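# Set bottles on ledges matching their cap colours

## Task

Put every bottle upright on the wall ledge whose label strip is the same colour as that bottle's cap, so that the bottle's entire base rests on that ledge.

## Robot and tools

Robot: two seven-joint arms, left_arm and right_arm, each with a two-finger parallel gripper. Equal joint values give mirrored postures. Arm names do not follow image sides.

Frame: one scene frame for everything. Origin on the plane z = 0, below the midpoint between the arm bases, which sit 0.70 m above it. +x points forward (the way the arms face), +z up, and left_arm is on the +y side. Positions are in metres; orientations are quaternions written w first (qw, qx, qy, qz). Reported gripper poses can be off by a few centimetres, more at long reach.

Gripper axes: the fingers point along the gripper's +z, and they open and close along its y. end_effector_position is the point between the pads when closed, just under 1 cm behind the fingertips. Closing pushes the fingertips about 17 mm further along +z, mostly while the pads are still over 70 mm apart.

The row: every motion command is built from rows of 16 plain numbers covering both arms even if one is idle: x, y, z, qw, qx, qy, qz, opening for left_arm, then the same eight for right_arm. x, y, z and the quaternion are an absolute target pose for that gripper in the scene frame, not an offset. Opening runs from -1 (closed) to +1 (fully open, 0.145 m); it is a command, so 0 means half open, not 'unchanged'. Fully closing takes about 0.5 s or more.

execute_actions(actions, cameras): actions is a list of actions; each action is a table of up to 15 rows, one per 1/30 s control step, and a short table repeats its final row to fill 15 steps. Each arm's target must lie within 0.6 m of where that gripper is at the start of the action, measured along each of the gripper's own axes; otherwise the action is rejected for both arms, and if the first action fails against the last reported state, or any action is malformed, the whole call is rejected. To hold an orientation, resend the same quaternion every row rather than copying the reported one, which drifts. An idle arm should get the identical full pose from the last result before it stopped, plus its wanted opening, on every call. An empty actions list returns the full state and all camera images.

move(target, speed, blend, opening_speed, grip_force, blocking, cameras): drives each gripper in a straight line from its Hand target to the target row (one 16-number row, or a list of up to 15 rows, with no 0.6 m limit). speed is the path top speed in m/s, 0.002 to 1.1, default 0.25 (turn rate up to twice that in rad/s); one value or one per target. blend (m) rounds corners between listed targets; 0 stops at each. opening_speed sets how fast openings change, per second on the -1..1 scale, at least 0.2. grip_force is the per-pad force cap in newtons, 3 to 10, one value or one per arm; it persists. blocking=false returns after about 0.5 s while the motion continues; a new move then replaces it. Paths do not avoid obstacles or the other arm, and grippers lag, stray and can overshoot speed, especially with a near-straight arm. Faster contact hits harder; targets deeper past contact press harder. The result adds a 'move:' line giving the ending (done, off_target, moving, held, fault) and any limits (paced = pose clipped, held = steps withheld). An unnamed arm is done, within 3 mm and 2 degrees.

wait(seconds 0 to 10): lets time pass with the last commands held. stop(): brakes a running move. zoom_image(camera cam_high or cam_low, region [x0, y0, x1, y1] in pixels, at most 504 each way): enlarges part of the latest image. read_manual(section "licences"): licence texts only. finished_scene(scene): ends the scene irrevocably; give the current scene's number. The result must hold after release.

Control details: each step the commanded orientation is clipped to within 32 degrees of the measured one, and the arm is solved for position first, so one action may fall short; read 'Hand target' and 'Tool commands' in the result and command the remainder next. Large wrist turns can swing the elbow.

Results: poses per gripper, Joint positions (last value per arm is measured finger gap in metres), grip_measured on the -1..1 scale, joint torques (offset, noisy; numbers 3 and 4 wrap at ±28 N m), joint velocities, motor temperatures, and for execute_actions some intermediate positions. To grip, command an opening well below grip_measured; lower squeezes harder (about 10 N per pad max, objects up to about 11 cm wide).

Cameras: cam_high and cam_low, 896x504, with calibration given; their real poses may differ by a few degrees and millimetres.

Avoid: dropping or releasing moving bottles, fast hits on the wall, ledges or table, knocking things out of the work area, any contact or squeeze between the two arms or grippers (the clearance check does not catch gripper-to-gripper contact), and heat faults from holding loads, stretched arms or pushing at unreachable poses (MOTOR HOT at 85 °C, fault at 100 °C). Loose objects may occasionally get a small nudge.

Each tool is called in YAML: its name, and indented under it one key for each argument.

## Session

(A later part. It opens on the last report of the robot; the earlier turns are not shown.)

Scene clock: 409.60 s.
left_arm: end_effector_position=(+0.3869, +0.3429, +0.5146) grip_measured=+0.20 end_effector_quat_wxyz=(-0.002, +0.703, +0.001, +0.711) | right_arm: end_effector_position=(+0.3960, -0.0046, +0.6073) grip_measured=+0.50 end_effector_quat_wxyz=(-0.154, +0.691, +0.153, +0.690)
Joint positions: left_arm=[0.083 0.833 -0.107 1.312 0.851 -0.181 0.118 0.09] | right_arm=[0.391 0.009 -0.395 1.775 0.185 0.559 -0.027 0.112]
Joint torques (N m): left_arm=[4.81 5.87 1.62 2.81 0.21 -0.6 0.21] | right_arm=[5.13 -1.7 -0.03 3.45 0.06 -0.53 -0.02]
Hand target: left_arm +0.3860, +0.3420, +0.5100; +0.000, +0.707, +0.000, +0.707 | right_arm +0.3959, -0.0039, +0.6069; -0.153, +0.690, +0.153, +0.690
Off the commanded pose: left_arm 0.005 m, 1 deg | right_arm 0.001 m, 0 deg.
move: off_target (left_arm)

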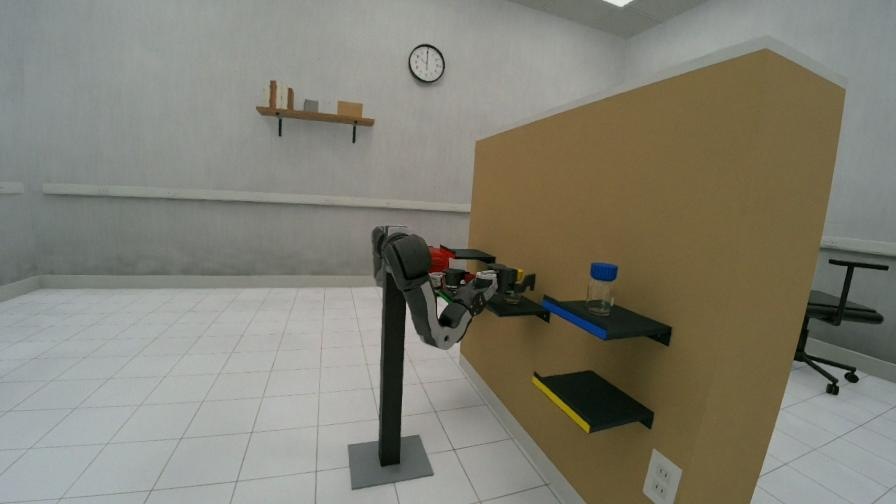

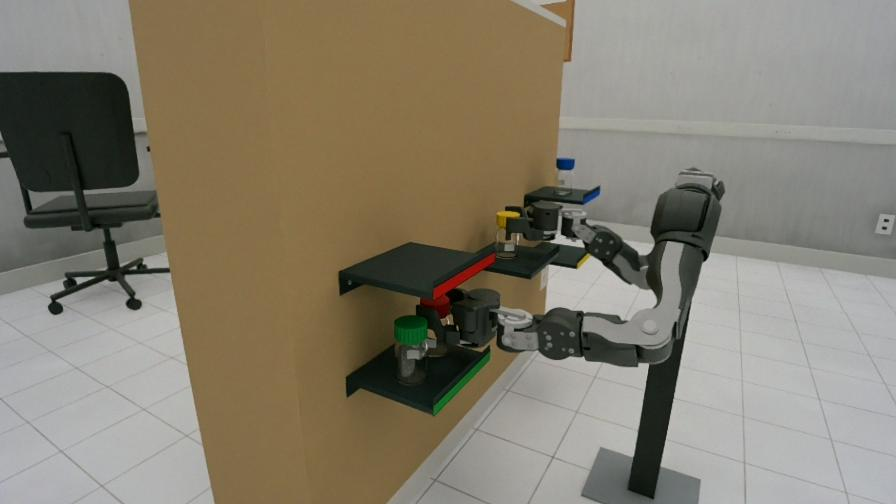

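move:
  target:
    - [0.386,0.342,0.511,0,0.707,0,0.707,0.2,0.407,0.001,0.607,-0.153,0.690,0.153,0.690,0.5]
    - [0.386,0.342,0.511,0,0.707,0,0.707,-0.7,0.407,0.001,0.607,-0.153,0.690,0.153,0.690,-0.7]
    - [0.386,0.342,0.556,0,0.707,0,0.707,-0.7,0.407,0.001,0.657,-0.153,0.690,0.153,0.690,-0.7]
  cameras: ["all"]
  speed: [0.08,0.1,0.1]
  opening_speed: 0.8

zoom_image:
  camera: "cam_low"
  region: [360, 170, 620, 400]

zoom_image:
  camera: "cam_high"
  region: [420, 220, 580, 330]

Scene clock: 431.07 s.
left_arm: end_effector_position=(+0.3861, +0.3415, +0.5545) grip_measured=-0.27 end_effector_quat_wxyz=(+0.001, +0.710, -0.002, +0.704) | right_arm: end_effector_position=(+0.4066, +0.0023, +0.6558) grip_measured=-0.45 end_effector_quat_wxyz=(-0.154, +0.692, +0.156, +0.688)
Joint positions: left_arm=[0.055 0.914 -0.027 1.465 0.912 -0.024 0.071 0.055] | right_arm=[0.563 -0.061 -0.364 1.772 0.191 0.746 -0.029 0.041]
Joint torques (N m): left_arm=[5.26 6.05 3.34 4.07 0.2 -0.8 -0.02] | right_arm=[5.66 -2.2 1.21 3.64 0.07 -0.54 -0.11]
Hand target: left_arm +0.3860, +0.3419, +0.5560; +0.000, +0.707, +0.000, +0.707 | right_arm +0.4070, +0.0010, +0.6571; -0.153, +0.690, +0.153, +0.690
Off the commanded pose: left_arm 0.002 m, 1 deg | right_arm 0.002 m, 0 deg.
move: done; target 2's new opening was sent with left_arm's hand 0.004 m and 1 deg from that target

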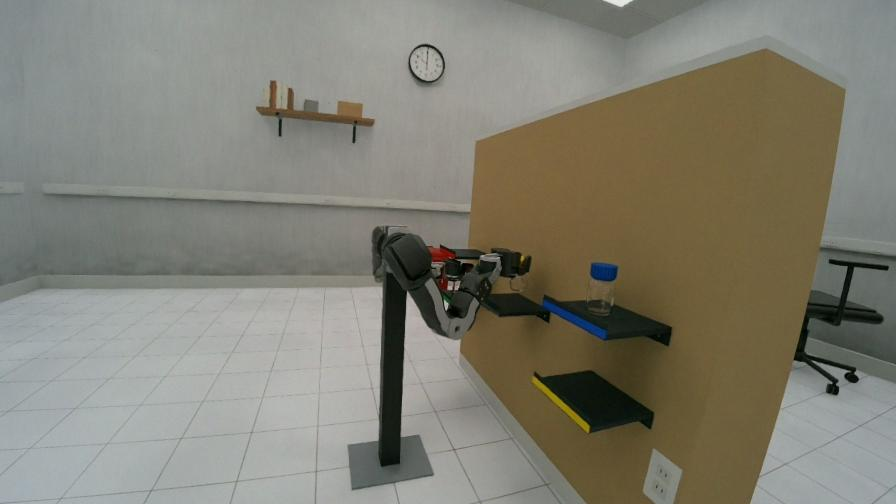

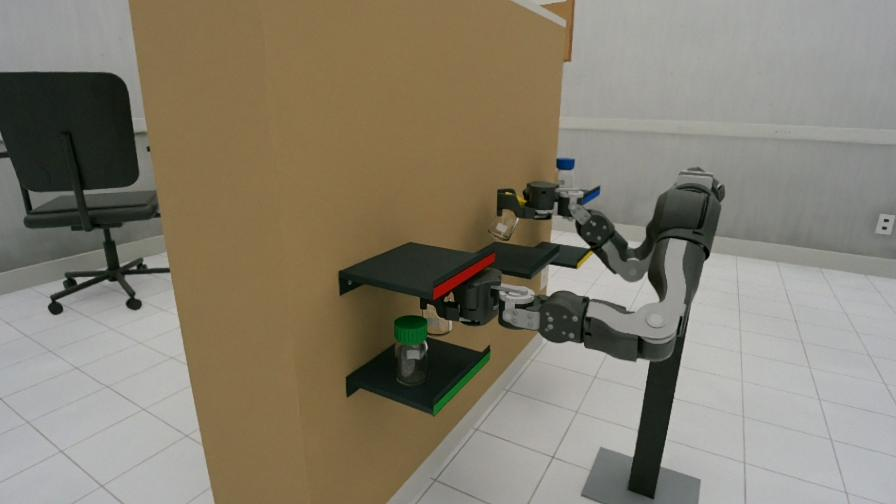

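Scaled by 1.938 from the camera's 896x504 image, which has a finer 1280x720 frame.

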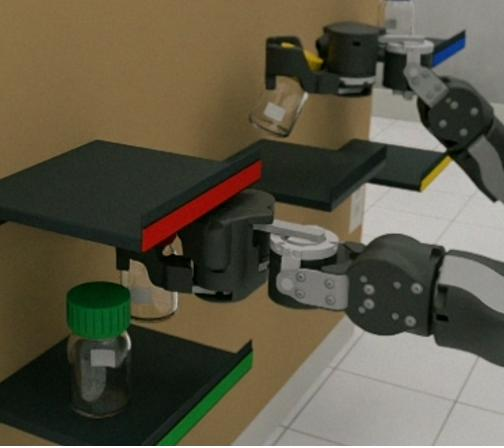

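Scaled by 3.150 from the camera's 896x504 image, which has a finer 1280x720 frame.

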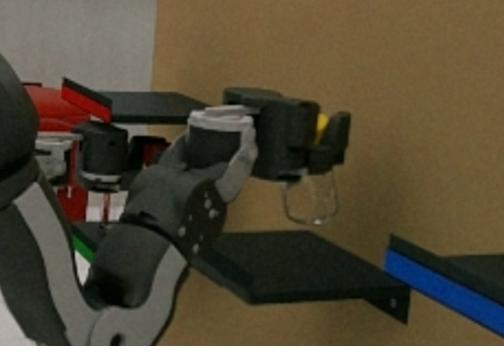

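move:
  target:
    - [0.30,0.342,0.556,0,0.707,0,0.707,-0.7,0.407,0.001,0.652,-0.1272,0.790,0.1751,0.574,-0.7]
    - [0.21,0.342,0.556,0,0.707,0,0.707,-0.7,0.407,0.001,0.625,-0.1272,0.790,0.1751,0.574,-0.7]
  cameras: ["all"]
  speed: [0.12,0.12]
  blend: [0.01,0]

zoom_image:
  camera: "cam_low"
  region: [450, 170, 620, 300]

zoom_image:
  camera: "cam_high"
  region: [420, 220, 580, 330]

Scene clock: 446.30 s.
left_arm: end_effector_position=(+0.2095, +0.3428, +0.5524) grip_measured=-0.27 end_effector_quat_wxyz=(-0.001, +0.712, +0.002, +0.702) | right_arm: end_effector_position=(+0.4069, +0.0001, +0.6244) grip_measured=-0.45 end_effector_quat_wxyz=(-0.125, +0.792, +0.176, +0.571)
Joint positions: left_arm=[-1.004 0.586 0.758 1.974 0.945 -0.186 0.317 0.055] | right_arm=[0.952 0.353 -0.868 1.736 1.245 0.732 -0.735 0.041]
Joint torques (N m): left_arm=[-0.36 2.94 3.11 4.22 0.37 -0.85 0.22] | right_arm=[6.58 -0.59 3.1 2.22 -0.36 -0.59 0.15]
Hand target: left_arm +0.2100, +0.3419, +0.5560; +0.000, +0.707, +0.000, +0.707 | right_arm +0.4070, +0.0009, +0.6251; -0.127, +0.790, +0.175, +0.574
Off the commanded pose: left_arm 0.004 m, 1 deg | right_arm 0.001 m, 0 deg.
move: off_target (left_arm)

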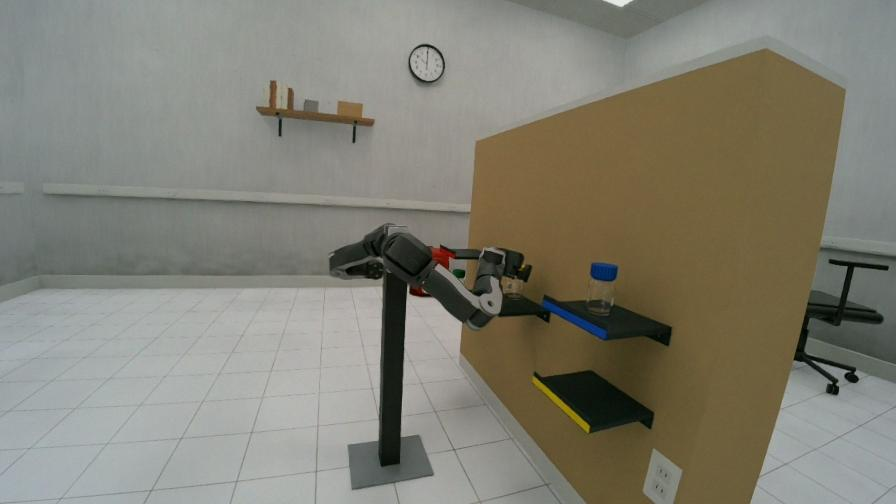

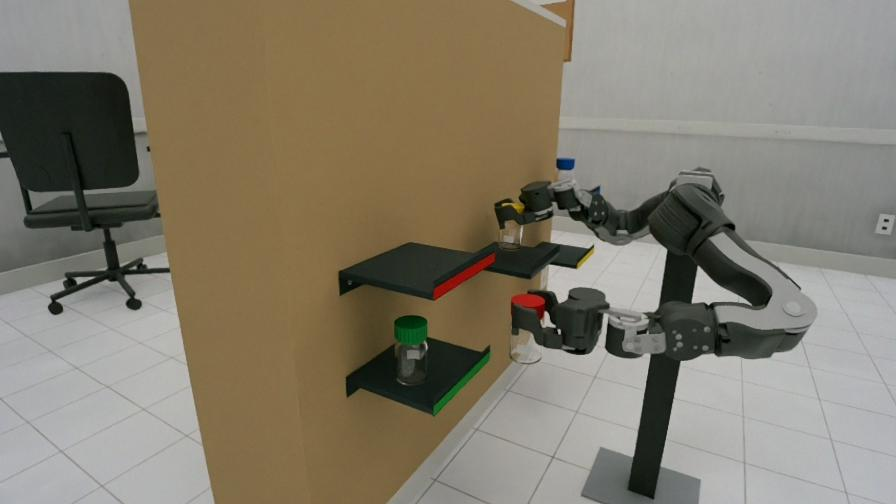

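Scaled by 2.965 from the camera's 896x504 image, which has a finer 1280x720 frame.

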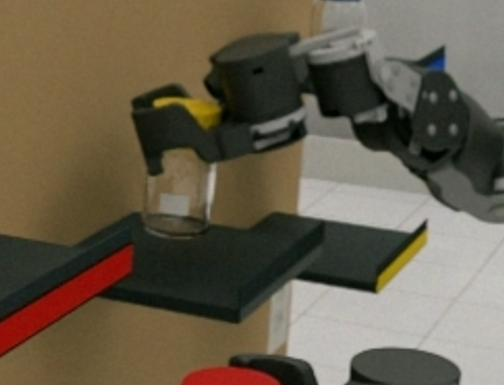

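Scaled by 3.150 from the camera's 896x504 image, which has a finer 1280x720 frame.

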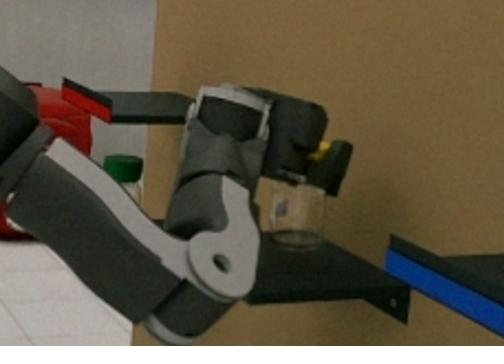

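move:
  target:
    - [0.21,0.345,0.70,0,0.707,0,0.707,-0.7,0.407,0.001,0.604,-0.1272,0.790,0.1751,0.574,-0.7]
    - [0.215,0.36,0.75,0,0.707,0,0.707,-0.7,0.407,0.001,0.606,-0.1272,0.790,0.1751,0.574,0.5]
    - [0.225,0.36,0.752,0,0.707,0,0.707,-0.7,0.388,-0.008,0.606,-0.153,0.690,0.153,0.690,0.5]
  cameras: ["all"]
  speed: [0.15,0.12,0.08]
  opening_speed: 0.7

zoom_image:
  camera: "cam_low"
  region: [450, 130, 620, 300]

zoom_image:
  camera: "cam_high"
  region: [420, 200, 580, 330]

Scene clock: 463.77 s.
left_arm: end_effector_position=(+0.2244, +0.3596, +0.7508) grip_measured=-0.27 end_effector_quat_wxyz=(+0.001, +0.709, -0.001, +0.705) | right_arm: end_effector_position=(+0.3895, -0.0097, +0.6069) grip_measured=+0.50 end_effector_quat_wxyz=(-0.150, +0.691, +0.150, +0.691)
Joint positions: left_arm=[-0.754 0.929 1.535 2.072 1.408 0.781 0.201 0.055] | right_arm=[0.707 0.462 -0.932 1.818 0.853 0.282 -0.567 0.112]
Joint torques (N m): left_arm=[1.12 5.87 1.63 0.53 0.26 -0.78 -0.05] | right_arm=[5.29 0.15 2.48 3.37 -0.27 -0.5 0.17]
Hand target: left_arm +0.2250, +0.3599, +0.7520; +0.000, +0.707, +0.000, +0.707 | right_arm +0.3880, -0.0080, +0.6060; -0.153, +0.690, +0.153, +0.690
Off the commanded pose: left_arm 0.001 m, 0 deg | right_arm 0.002 m, 0 deg.
move: done

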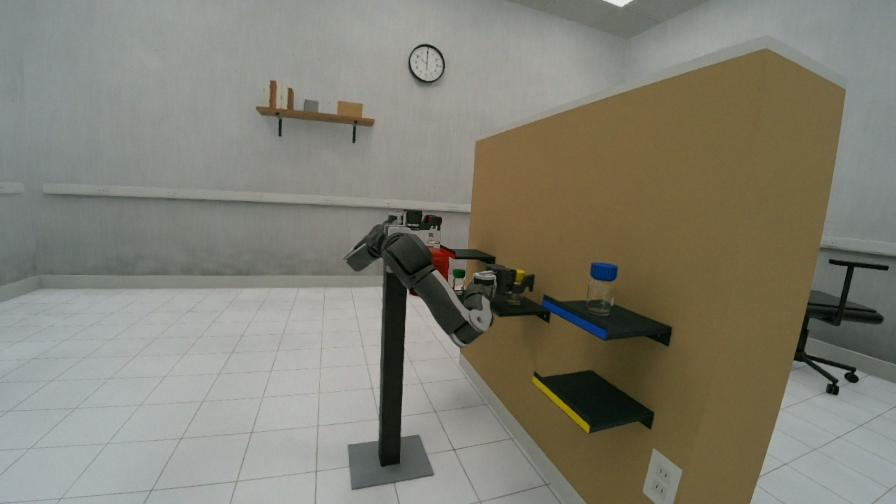

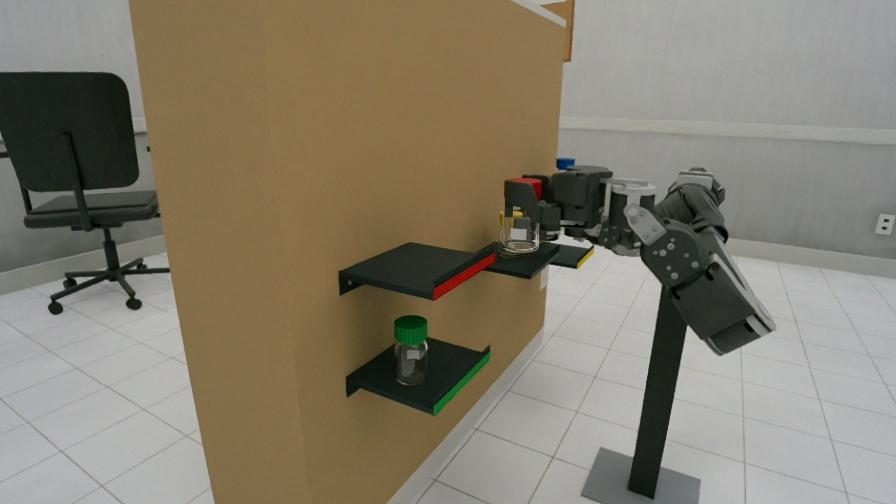

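Scaled by 2.965 from the camera's 896x504 image, which has a finer 1280x720 frame.

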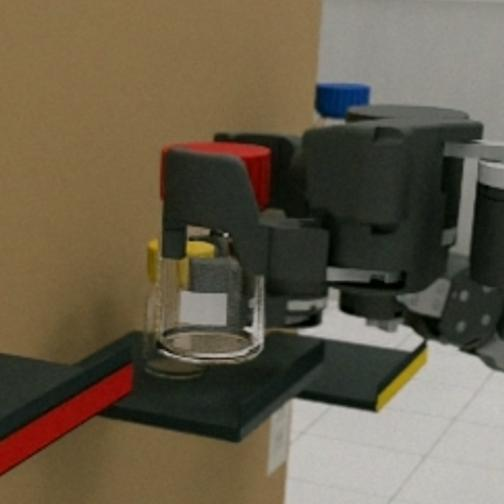

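Scaled by 3.150 from the camera's 896x504 image, which has a finer 1280x720 frame.

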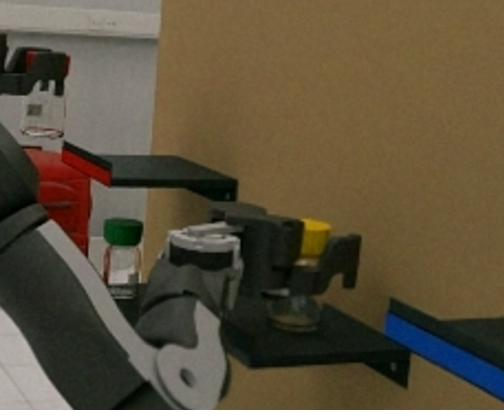

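move:
  target:
    - [0.30,0.365,0.752,0,0.707,0,0.707,-0.7,0.388,-0.008,0.606,-0.153,0.690,0.153,0.690,-0.7]
    - [0.375,0.37,0.75,0,0.707,0,0.707,-0.7,0.388,-0.008,0.606,-0.153,0.690,0.153,0.690,-0.7]
    - [0.375,0.37,0.722,0,0.707,0,0.707,-0.7,0.388,-0.008,0.656,-0.153,0.690,0.153,0.690,-0.7]
  cameras: ["all"]
  speed: [0.12,0.12,0.1]
  opening_speed: 0.7

zoom_image:
  camera: "cam_low"
  region: [340, 130, 620, 300]

zoom_image:
  camera: "cam_high"
  region: [420, 200, 580, 330]

Scene clock: 479.97 s.
left_arm: end_effector_position=(+0.3754, +0.3695, +0.7213) grip_measured=-0.27 end_effector_quat_wxyz=(+0.000, +0.710, -0.001, +0.704) | right_arm: end_effector_position=(+0.3876, -0.0068, +0.6543) grip_measured=-0.27 end_effector_quat_wxyz=(-0.155, +0.692, +0.156, +0.688)
Joint positions: left_arm=[-0.78 1.558 0.91 1.598 1.564 0.14 -0.016 0.055] | right_arm=[0.824 0.44 -0.867 1.891 0.981 0.455 -0.626 0.055]
Joint torques (N m): left_arm=[4.89 5.13 3.45 0.57 0.09 -0.98 0.08] | right_arm=[6.03 -0.01 3.89 2.67 -0.32 -0.44 -0.16]
Hand target: left_arm +0.3750, +0.3701, +0.7219; +0.000, +0.707, +0.000, +0.707 | right_arm +0.3880, -0.0080, +0.6560; -0.153, +0.690, +0.153, +0.690
Off the commanded pose: left_arm 0.001 m, 1 deg | right_arm 0.002 m, 1 deg.
move: done

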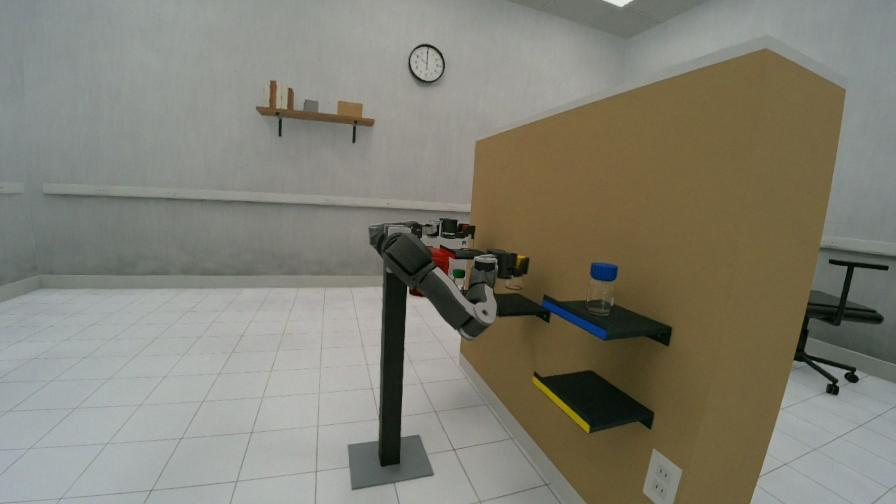

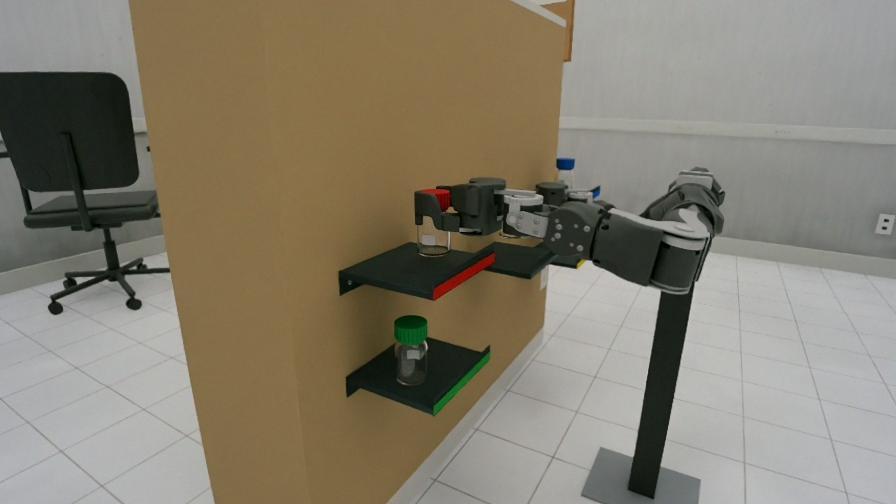

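Scaled by 1.800 from the camera's 896x504 image, which has a finer 1280x720 frame.

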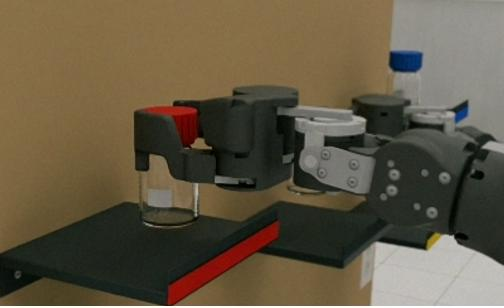

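Scaled by 3.150 from the camera's 896x504 image, which has a finer 1280x720 frame.

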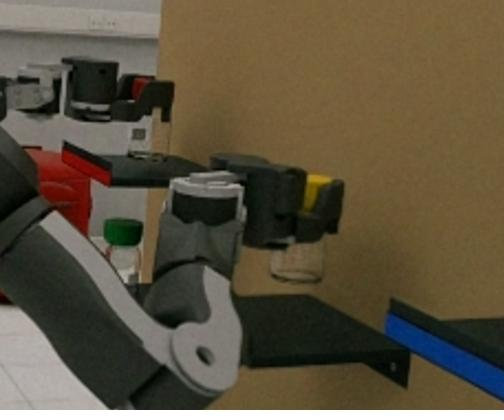

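move:
  target:
    - [0.375,0.37,0.706,0,0.707,0,0.707,-0.7,0.315,-0.045,0.657,-0.153,0.690,0.153,0.690,-0.7]
    - [0.375,0.37,0.709,0,0.707,0,0.707,0.3,0.295,-0.055,0.657,-0.153,0.690,0.153,0.690,-0.7]
  cameras: ["all"]
  speed: [0.12,0.06]
  opening_speed: 0.7

zoom_image:
  camera: "cam_low"
  region: [340, 130, 620, 300]

zoom_image:
  camera: "cam_high"
  region: [420, 200, 580, 330]

Scene clock: 497.97 s.
left_arm: end_effector_position=(+0.3756, +0.3692, +0.7088) grip_measured=+0.30 end_effector_quat_wxyz=(+0.000, +0.707, -0.001, +0.707) | right_arm: end_effector_position=(+0.2941, -0.0533, +0.6535) grip_measured=-0.27 end_effector_quat_wxyz=(-0.153, +0.695, +0.160, +0.685)
Joint positions: left_arm=[-0.826 1.551 0.896 1.604 1.558 0.07 -0.016 0.098] | right_arm=[0.536 0.764 -0.746 2.414 1.073 0.476 -0.783 0.055]
Joint torques (N m): left_arm=[5.34 4.73 3.88 0.53 0.11 -0.55 0.08] | right_arm=[3.81 1.15 4.01 2.36 -0.4 -0.58 -0.15]
Hand target: left_arm +0.3750, +0.3700, +0.7090; +0.000, +0.707, +0.000, +0.707 | right_arm +0.2950, -0.0551, +0.6570; -0.153, +0.690, +0.153, +0.690
Off the commanded pose: left_arm 0.001 m, 0 deg | right_arm 0.004 m, 1 deg.
move: off_target (right_arm)

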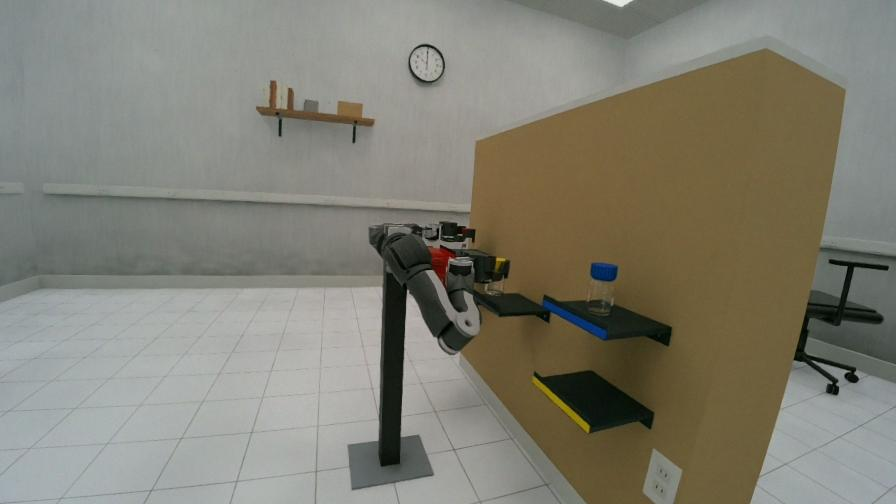

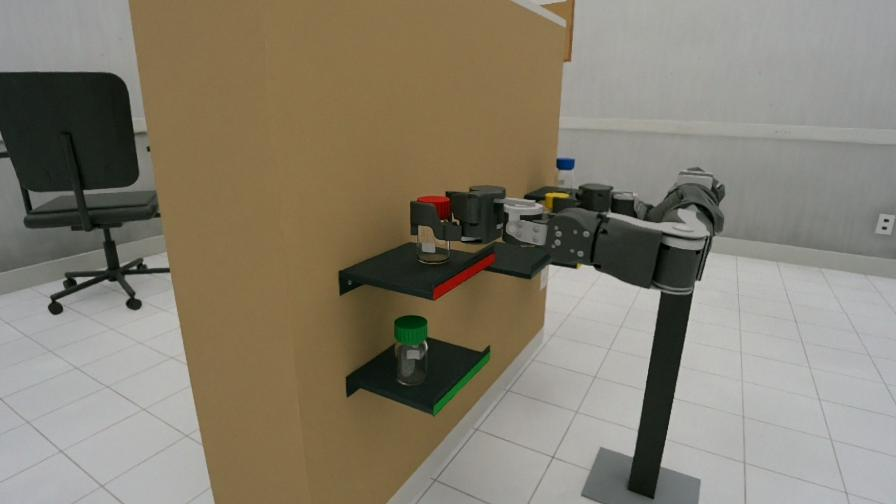

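Scaled by 1.800 from the camera's 896x504 image, which has a finer 1280x720 frame.

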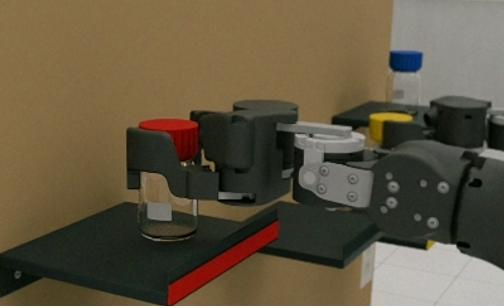

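Scaled by 3.150 from the camera's 896x504 image, which has a finer 1280x720 frame.

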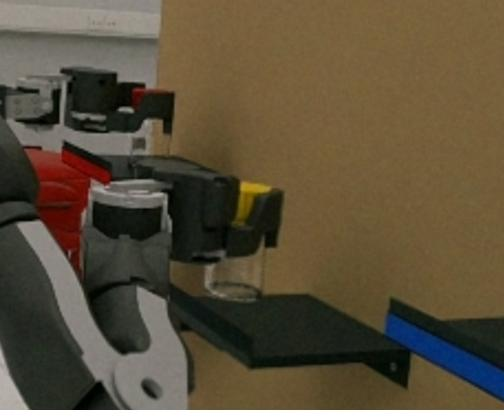

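move:
  target:
    - [0.30,0.37,0.712,0,0.707,0,0.707,0.3,0.255,-0.15,0.657,-0.088,0.7015,0.088,0.7015,-0.7]
    - [0.23,0.36,0.715,0,0.707,0,0.707,0.3,0.215,-0.22,0.57,0,0.707,0,0.707,-0.7]
    - [0.22,0.33,0.60,0,0.707,0,0.707,0.3,0.215,-0.25,0.43,0,0.707,0,0.707,-0.7]
  cameras: ["all"]
  speed: 0.15
  blend: [0.02,0.03,0]

zoom_image:
  camera: "cam_high"
  region: [420, 200, 640, 440]

Scene clock: 512.23 s.
left_arm: end_effector_position=(+0.2201, +0.3296, +0.6010) grip_measured=+0.30 end_effector_quat_wxyz=(+0.000, +0.706, +0.001, +0.708) | right_arm: end_effector_position=(+0.2140, -0.2495, +0.4279) grip_measured=-0.28 end_effector_quat_wxyz=(+0.001, +0.711, +0.000, +0.703)
Joint positions: left_arm=[-0.948 0.565 0.912 2.146 0.989 0.055 0.272 0.098] | right_arm=[-0.63 0.877 -0.39 1.699 0.526 -0.778 -0.498 0.055]
Joint torques (N m): left_arm=[-0.91 3.39 1.95 2.54 0.24 -0.66 0.17] | right_arm=[0.49 3.23 3.06 2.66 -0.12 -0.6 0.17]
Hand target: left_arm +0.2200, +0.3300, +0.6000; +0.000, +0.707, +0.000, +0.707 | right_arm +0.2150, -0.2500, +0.4299; +0.000, +0.707, +0.000, +0.707
Off the commanded pose: left_arm 0.001 m, 0 deg | right_arm 0.002 m, 1 deg.
joint sent to its limit (right arm) — joint 6 (wrist pitch), lower limit. The joint targets still meet the commanded pose.
move: done

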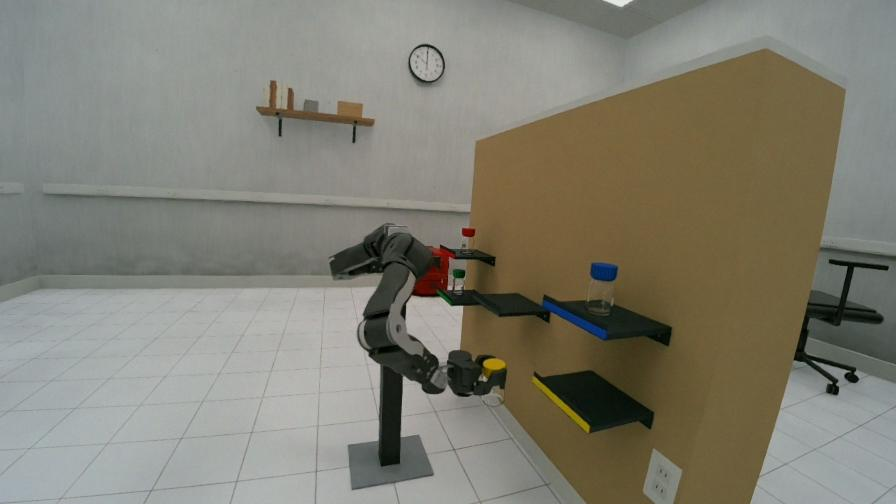

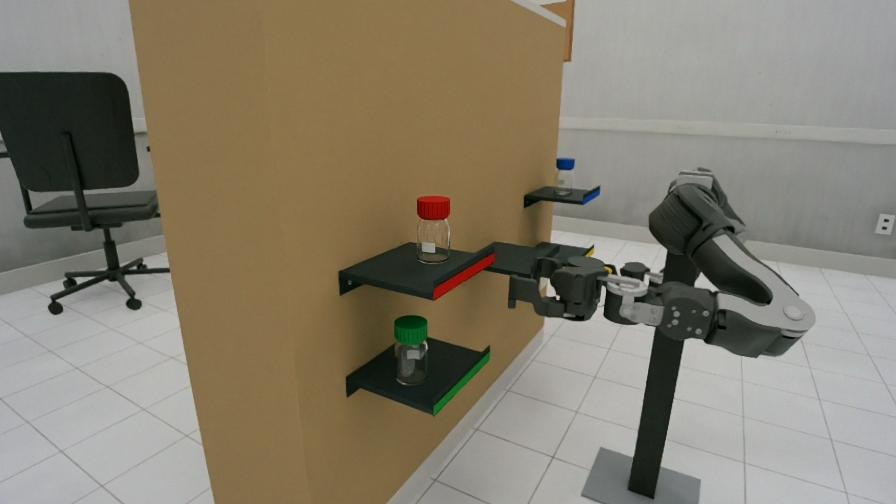

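Scaled by 2.100 from the camera's 896x504 image, which has a finer 1280x720 frame.

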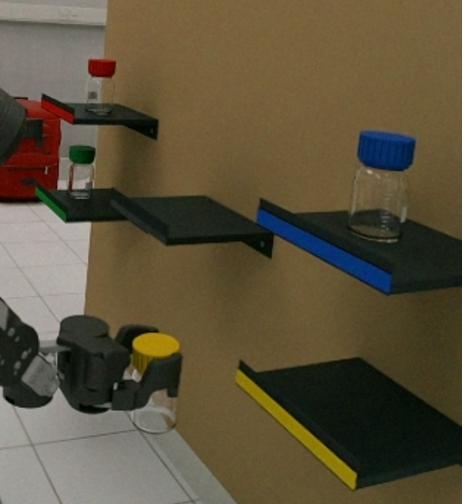

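move:
  target:
    - [0.22,0.33,0.60,0,0.7071,0,0.7071,0.3,0.22,-0.28,0.37,0.122,0.696,-0.122,0.696,-0.7]
    - [0.22,0.33,0.60,0,0.7071,0,0.7071,0.3,0.21,-0.36,0.44,0.183,0.683,-0.183,0.683,-0.7]
    - [0.22,0.33,0.60,0,0.7071,0,0.7071,0.3,0.225,-0.39,0.557,0.0616,0.704,-0.0616,0.704,-0.7]
  speed: 0.2
  blend: [0.03,0.03,0]
  cameras: ["all"]

Scene clock: 540.60 s.
left_arm: end_effector_position=(+0.2201, +0.3296, +0.6010) grip_measured=+0.30 end_effector_quat_wxyz=(+0.000, +0.706, +0.001, +0.708) | right_arm: end_effector_position=(+0.2248, -0.3902, +0.5560) grip_measured=-0.28 end_effector_quat_wxyz=(+0.063, +0.706, -0.062, +0.702)
Joint positions: left_arm=[-0.948 0.565 0.912 2.146 0.989 0.055 0.272 0.098] | right_arm=[-1.313 0.965 0.746 1.872 1.207 -0.517 -0.033 0.055]
Joint torques (N m): left_arm=[-0.94 3.39 1.95 2.54 0.24 -0.66 0.17] | right_arm=[0.12 1.78 4 1.51 0.13 -0.56 0.15]
Hand target: left_arm +0.2200, +0.3300, +0.6000; +0.000, +0.707, +0.000, +0.707 | right_arm +0.2250, -0.3900, +0.5569; +0.062, +0.705, -0.062, +0.704
Off the commanded pose: left_arm 0.001 m, 0 deg | right_arm 0.001 m, 0 deg.
move: done

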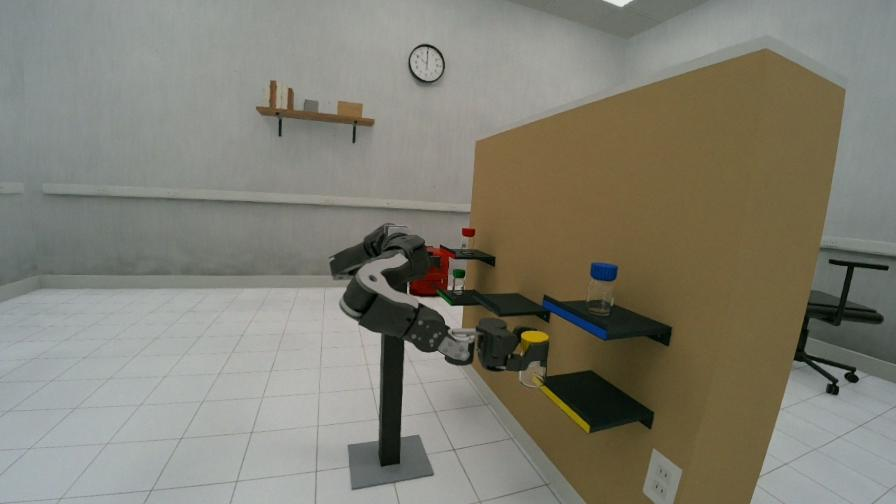

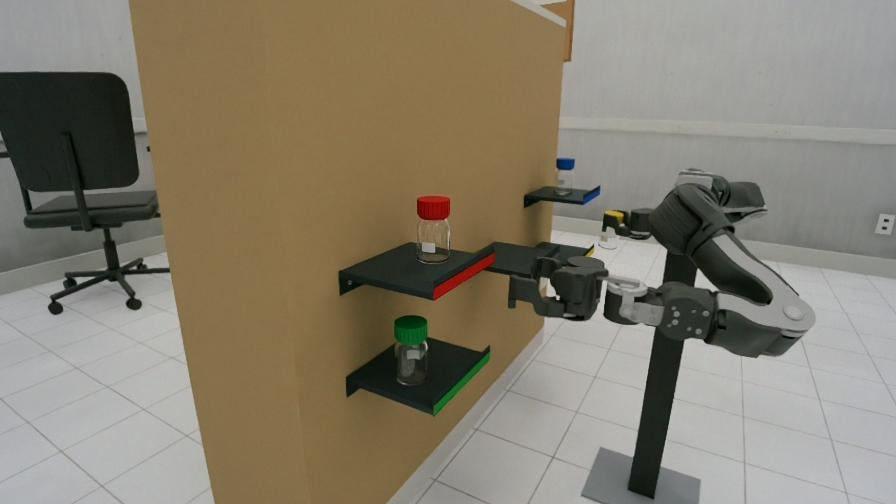

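zoom_image:
  camera: "cam_high"
  region: [440, 280, 700, 450]

move:
  target: [0.22,0.33,0.60,0,0.7071,0,0.7071,0.3,0.225,-0.392,0.567,0,0.7071,0,0.7071,-0.7]
  speed: 0.15
  cameras: ["all"]

zoom_image:
  camera: "cam_high"
  region: [440, 280, 700, 450]

Scaled by 1.938 from the camera's 896x504 image, which has a finer 1280x720 frame.

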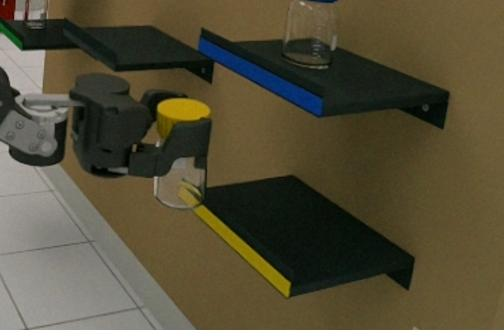

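Scene clock: 547.80 s.
left_arm: end_effector_position=(+0.2201, +0.3296, +0.6010) grip_measured=+0.30 end_effector_quat_wxyz=(+0.000, +0.706, +0.001, +0.708) | right_arm: end_effector_position=(+0.2242, -0.3920, +0.5638) grip_measured=-0.28 end_effector_quat_wxyz=(+0.000, +0.711, -0.002, +0.703)
Joint positions: left_arm=[-0.948 0.565 0.912 2.146 0.989 0.055 0.272 0.098] | right_arm=[-1.309 0.957 0.837 1.756 1.3 -0.46 0.304 0.055]
Joint torques (N m): left_arm=[-0.91 3.39 1.95 2.54 0.24 -0.66 0.17] | right_arm=[0.2 1.94 5.38 1.52 0.4 -0.53 0.18]
Hand target: left_arm +0.2200, +0.3300, +0.6000; +0.000, +0.707, +0.000, +0.707 | right_arm +0.2250, -0.3921, +0.5670; +0.000, +0.707, +0.000, +0.707
Off the commanded pose: left_arm 0.001 m, 0 deg | right_arm 0.003 m, 1 deg.
move: done

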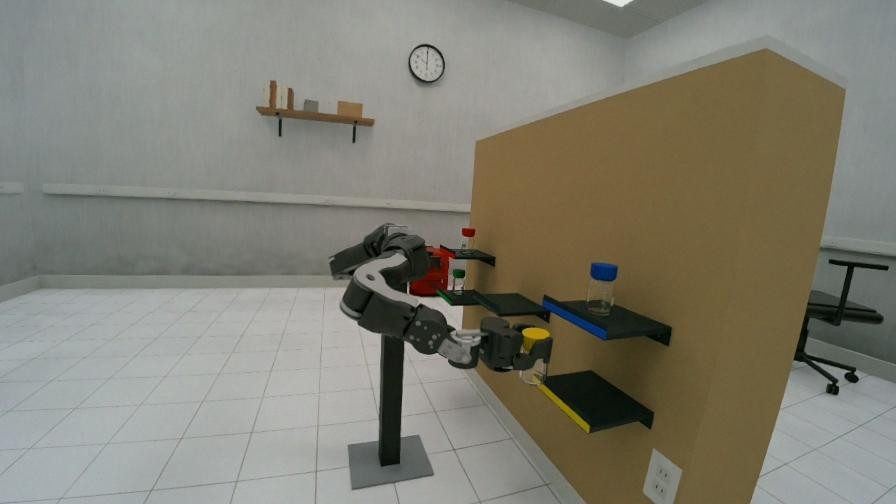

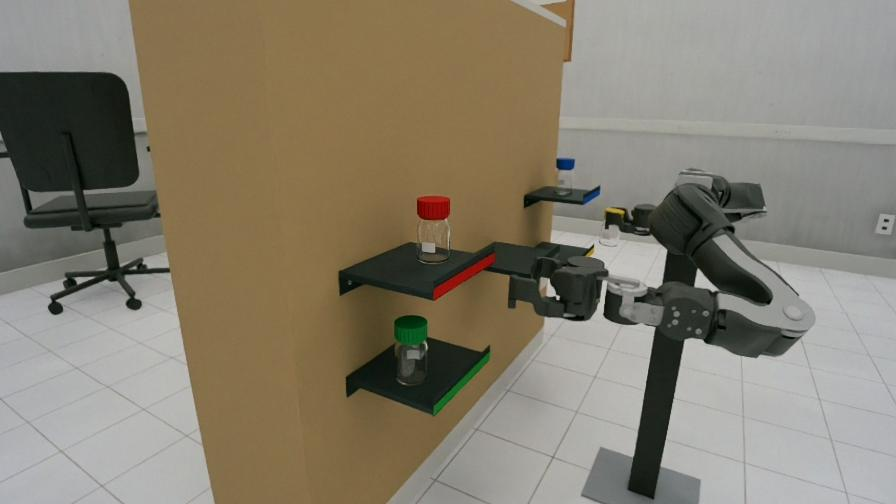

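Scaled by 1.938 from the camera's 896x504 image, which has a finer 1280x720 frame.

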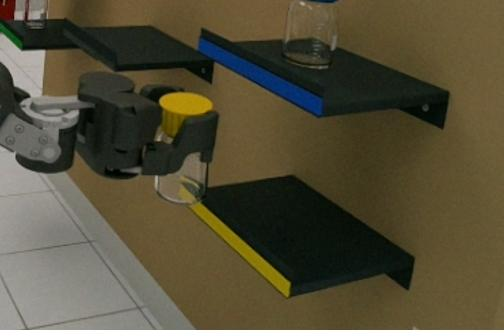

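move:
  target:
    - [0.22,0.33,0.60,0,0.7071,0,0.7071,0.3,0.228,-0.412,0.567,0,0.7071,0,0.7071,-0.7]
    - [0.22,0.33,0.60,0,0.7071,0,0.7071,0.3,0.37,-0.412,0.561,0,0.7071,0,0.7071,-0.7]
  speed: 0.12
  blend: [0.01,0]
  cameras: ["all"]

zoom_image:
  camera: "cam_high"
  region: [440, 280, 700, 450]

Scene clock: 580.90 s.
left_arm: end_effector_position=(+0.2201, +0.3296, +0.6010) grip_measured=+0.30 end_effector_quat_wxyz=(+0.000, +0.706, +0.001, +0.708) | right_arm: end_effector_position=(+0.3696, -0.4134, +0.5596) grip_measured=-0.34 end_effector_quat_wxyz=(+0.002, +0.709, -0.002, +0.705)
Joint positions: left_arm=[-0.948 0.565 0.912 2.146 0.989 0.055 0.272 0.098] | right_arm=[0.068 1.212 -0.245 1.217 1.281 -0.269 0.251 0.05]
Joint torques (N m): left_arm=[-0.94 3.42 1.95 2.55 0.24 -0.66 0.17] | right_arm=[3.92 8.27 4.29 1.68 0.27 -0.55 0.17]
Hand target: left_arm +0.2200, +0.3300, +0.6000; +0.000, +0.707, +0.000, +0.707 | right_arm +0.3700, -0.4121, +0.5611; +0.000, +0.707, +0.000, +0.707
Off the commanded pose: left_arm 0.001 m, 0 deg | right_arm 0.002 m, 1 deg.
move: done

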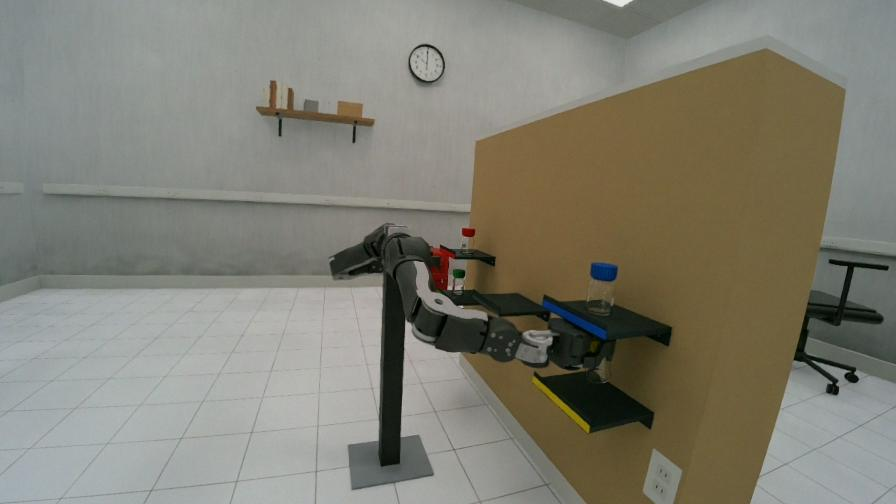

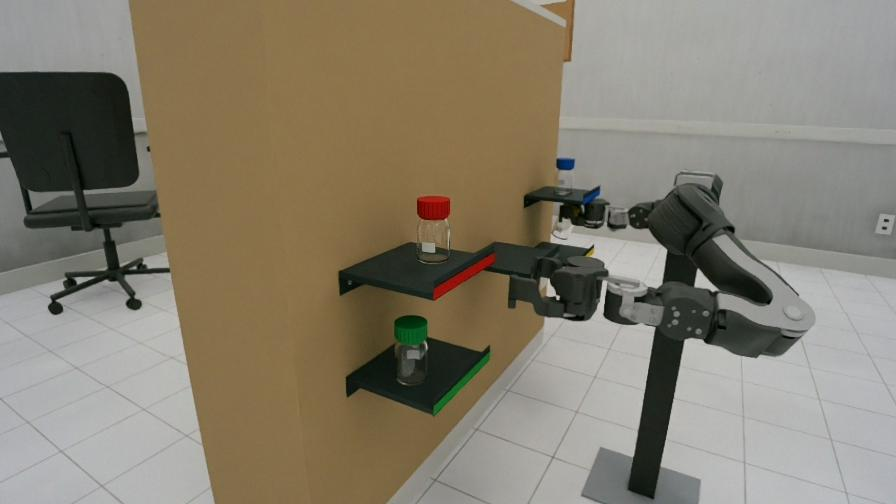

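Scaled by 1.938 from the camera's 896x504 image, which has a finer 1280x720 frame.

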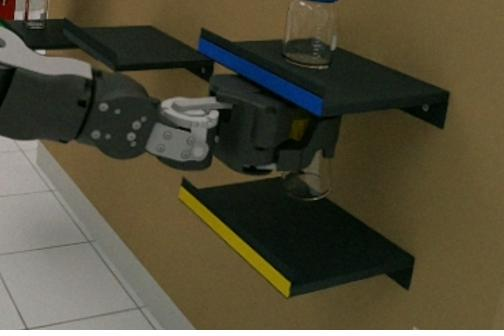

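move:
  target:
    - [0.22,0.33,0.60,0,0.7071,0,0.7071,0.3,0.37,-0.412,0.530,0,0.7071,0,0.7071,-0.7]
    - [0.22,0.33,0.60,0,0.7071,0,0.7071,0.3,0.37,-0.412,0.514,0,0.7071,0,0.7071,-0.7]
  speed: [0.06,0.03]
  blend: [0.005,0]
  cameras: ["all"]

zoom_image:
  camera: "cam_high"
  region: [520, 320, 680, 440]

Scene clock: 593.27 s.
left_arm: end_effector_position=(+0.2201, +0.3296, +0.6010) grip_measured=+0.30 end_effector_quat_wxyz=(+0.000, +0.706, +0.001, +0.708) | right_arm: end_effector_position=(+0.3702, -0.4135, +0.5162) grip_measured=-0.33 end_effector_quat_wxyz=(+0.002, +0.706, -0.002, +0.708)
Joint positions: left_arm=[-0.948 0.565 0.912 2.146 0.989 0.055 0.272 0.098] | right_arm=[0.134 1.04 -0.256 1.046 1.147 -0.336 0.341 0.051]
Joint torques (N m): left_arm=[-0.94 3.42 1.95 2.54 0.24 -0.66 0.17] | right_arm=[3.71 7.35 2.82 1.63 0.2 -0.47 0.15]
Hand target: left_arm +0.2200, +0.3300, +0.6000; +0.000, +0.707, +0.000, +0.707 | right_arm +0.3700, -0.4120, +0.5141; +0.000, +0.707, +0.000, +0.707
Off the commanded pose: left_arm 0.001 m, 0 deg | right_arm 0.003 m, 0 deg.
move: done

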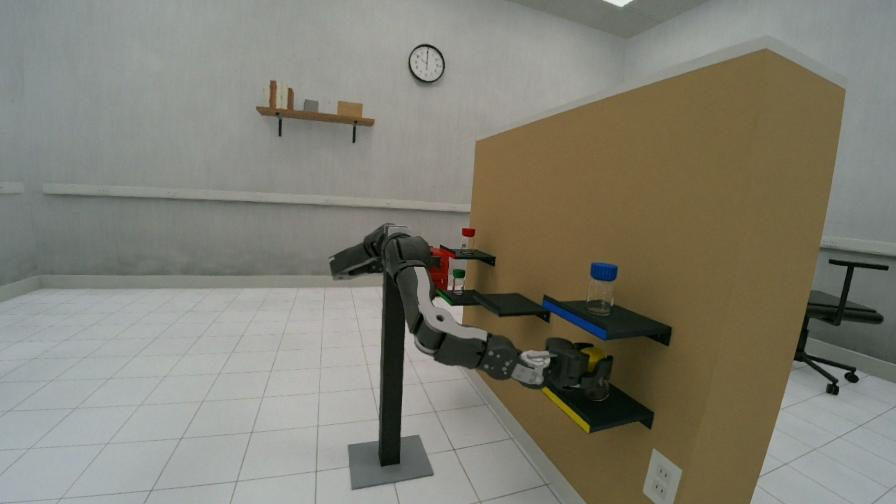

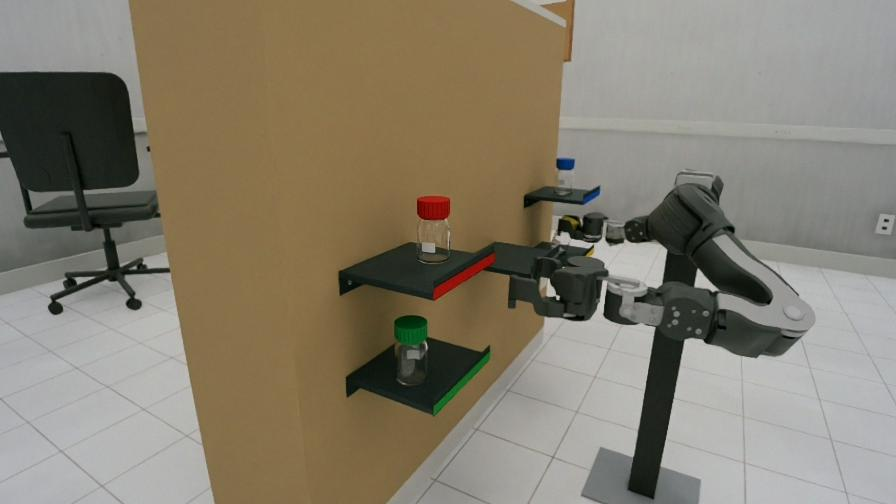

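Scaled by 3.150 from the camera's 896x504 image, which has a finer 1280x720 frame.

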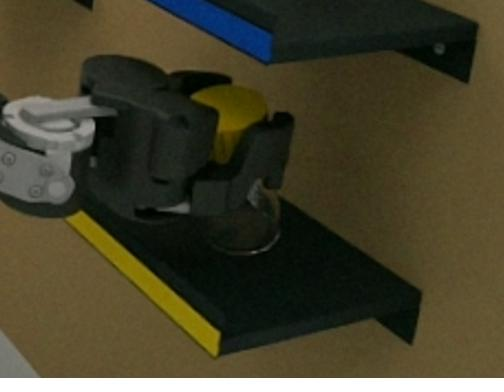

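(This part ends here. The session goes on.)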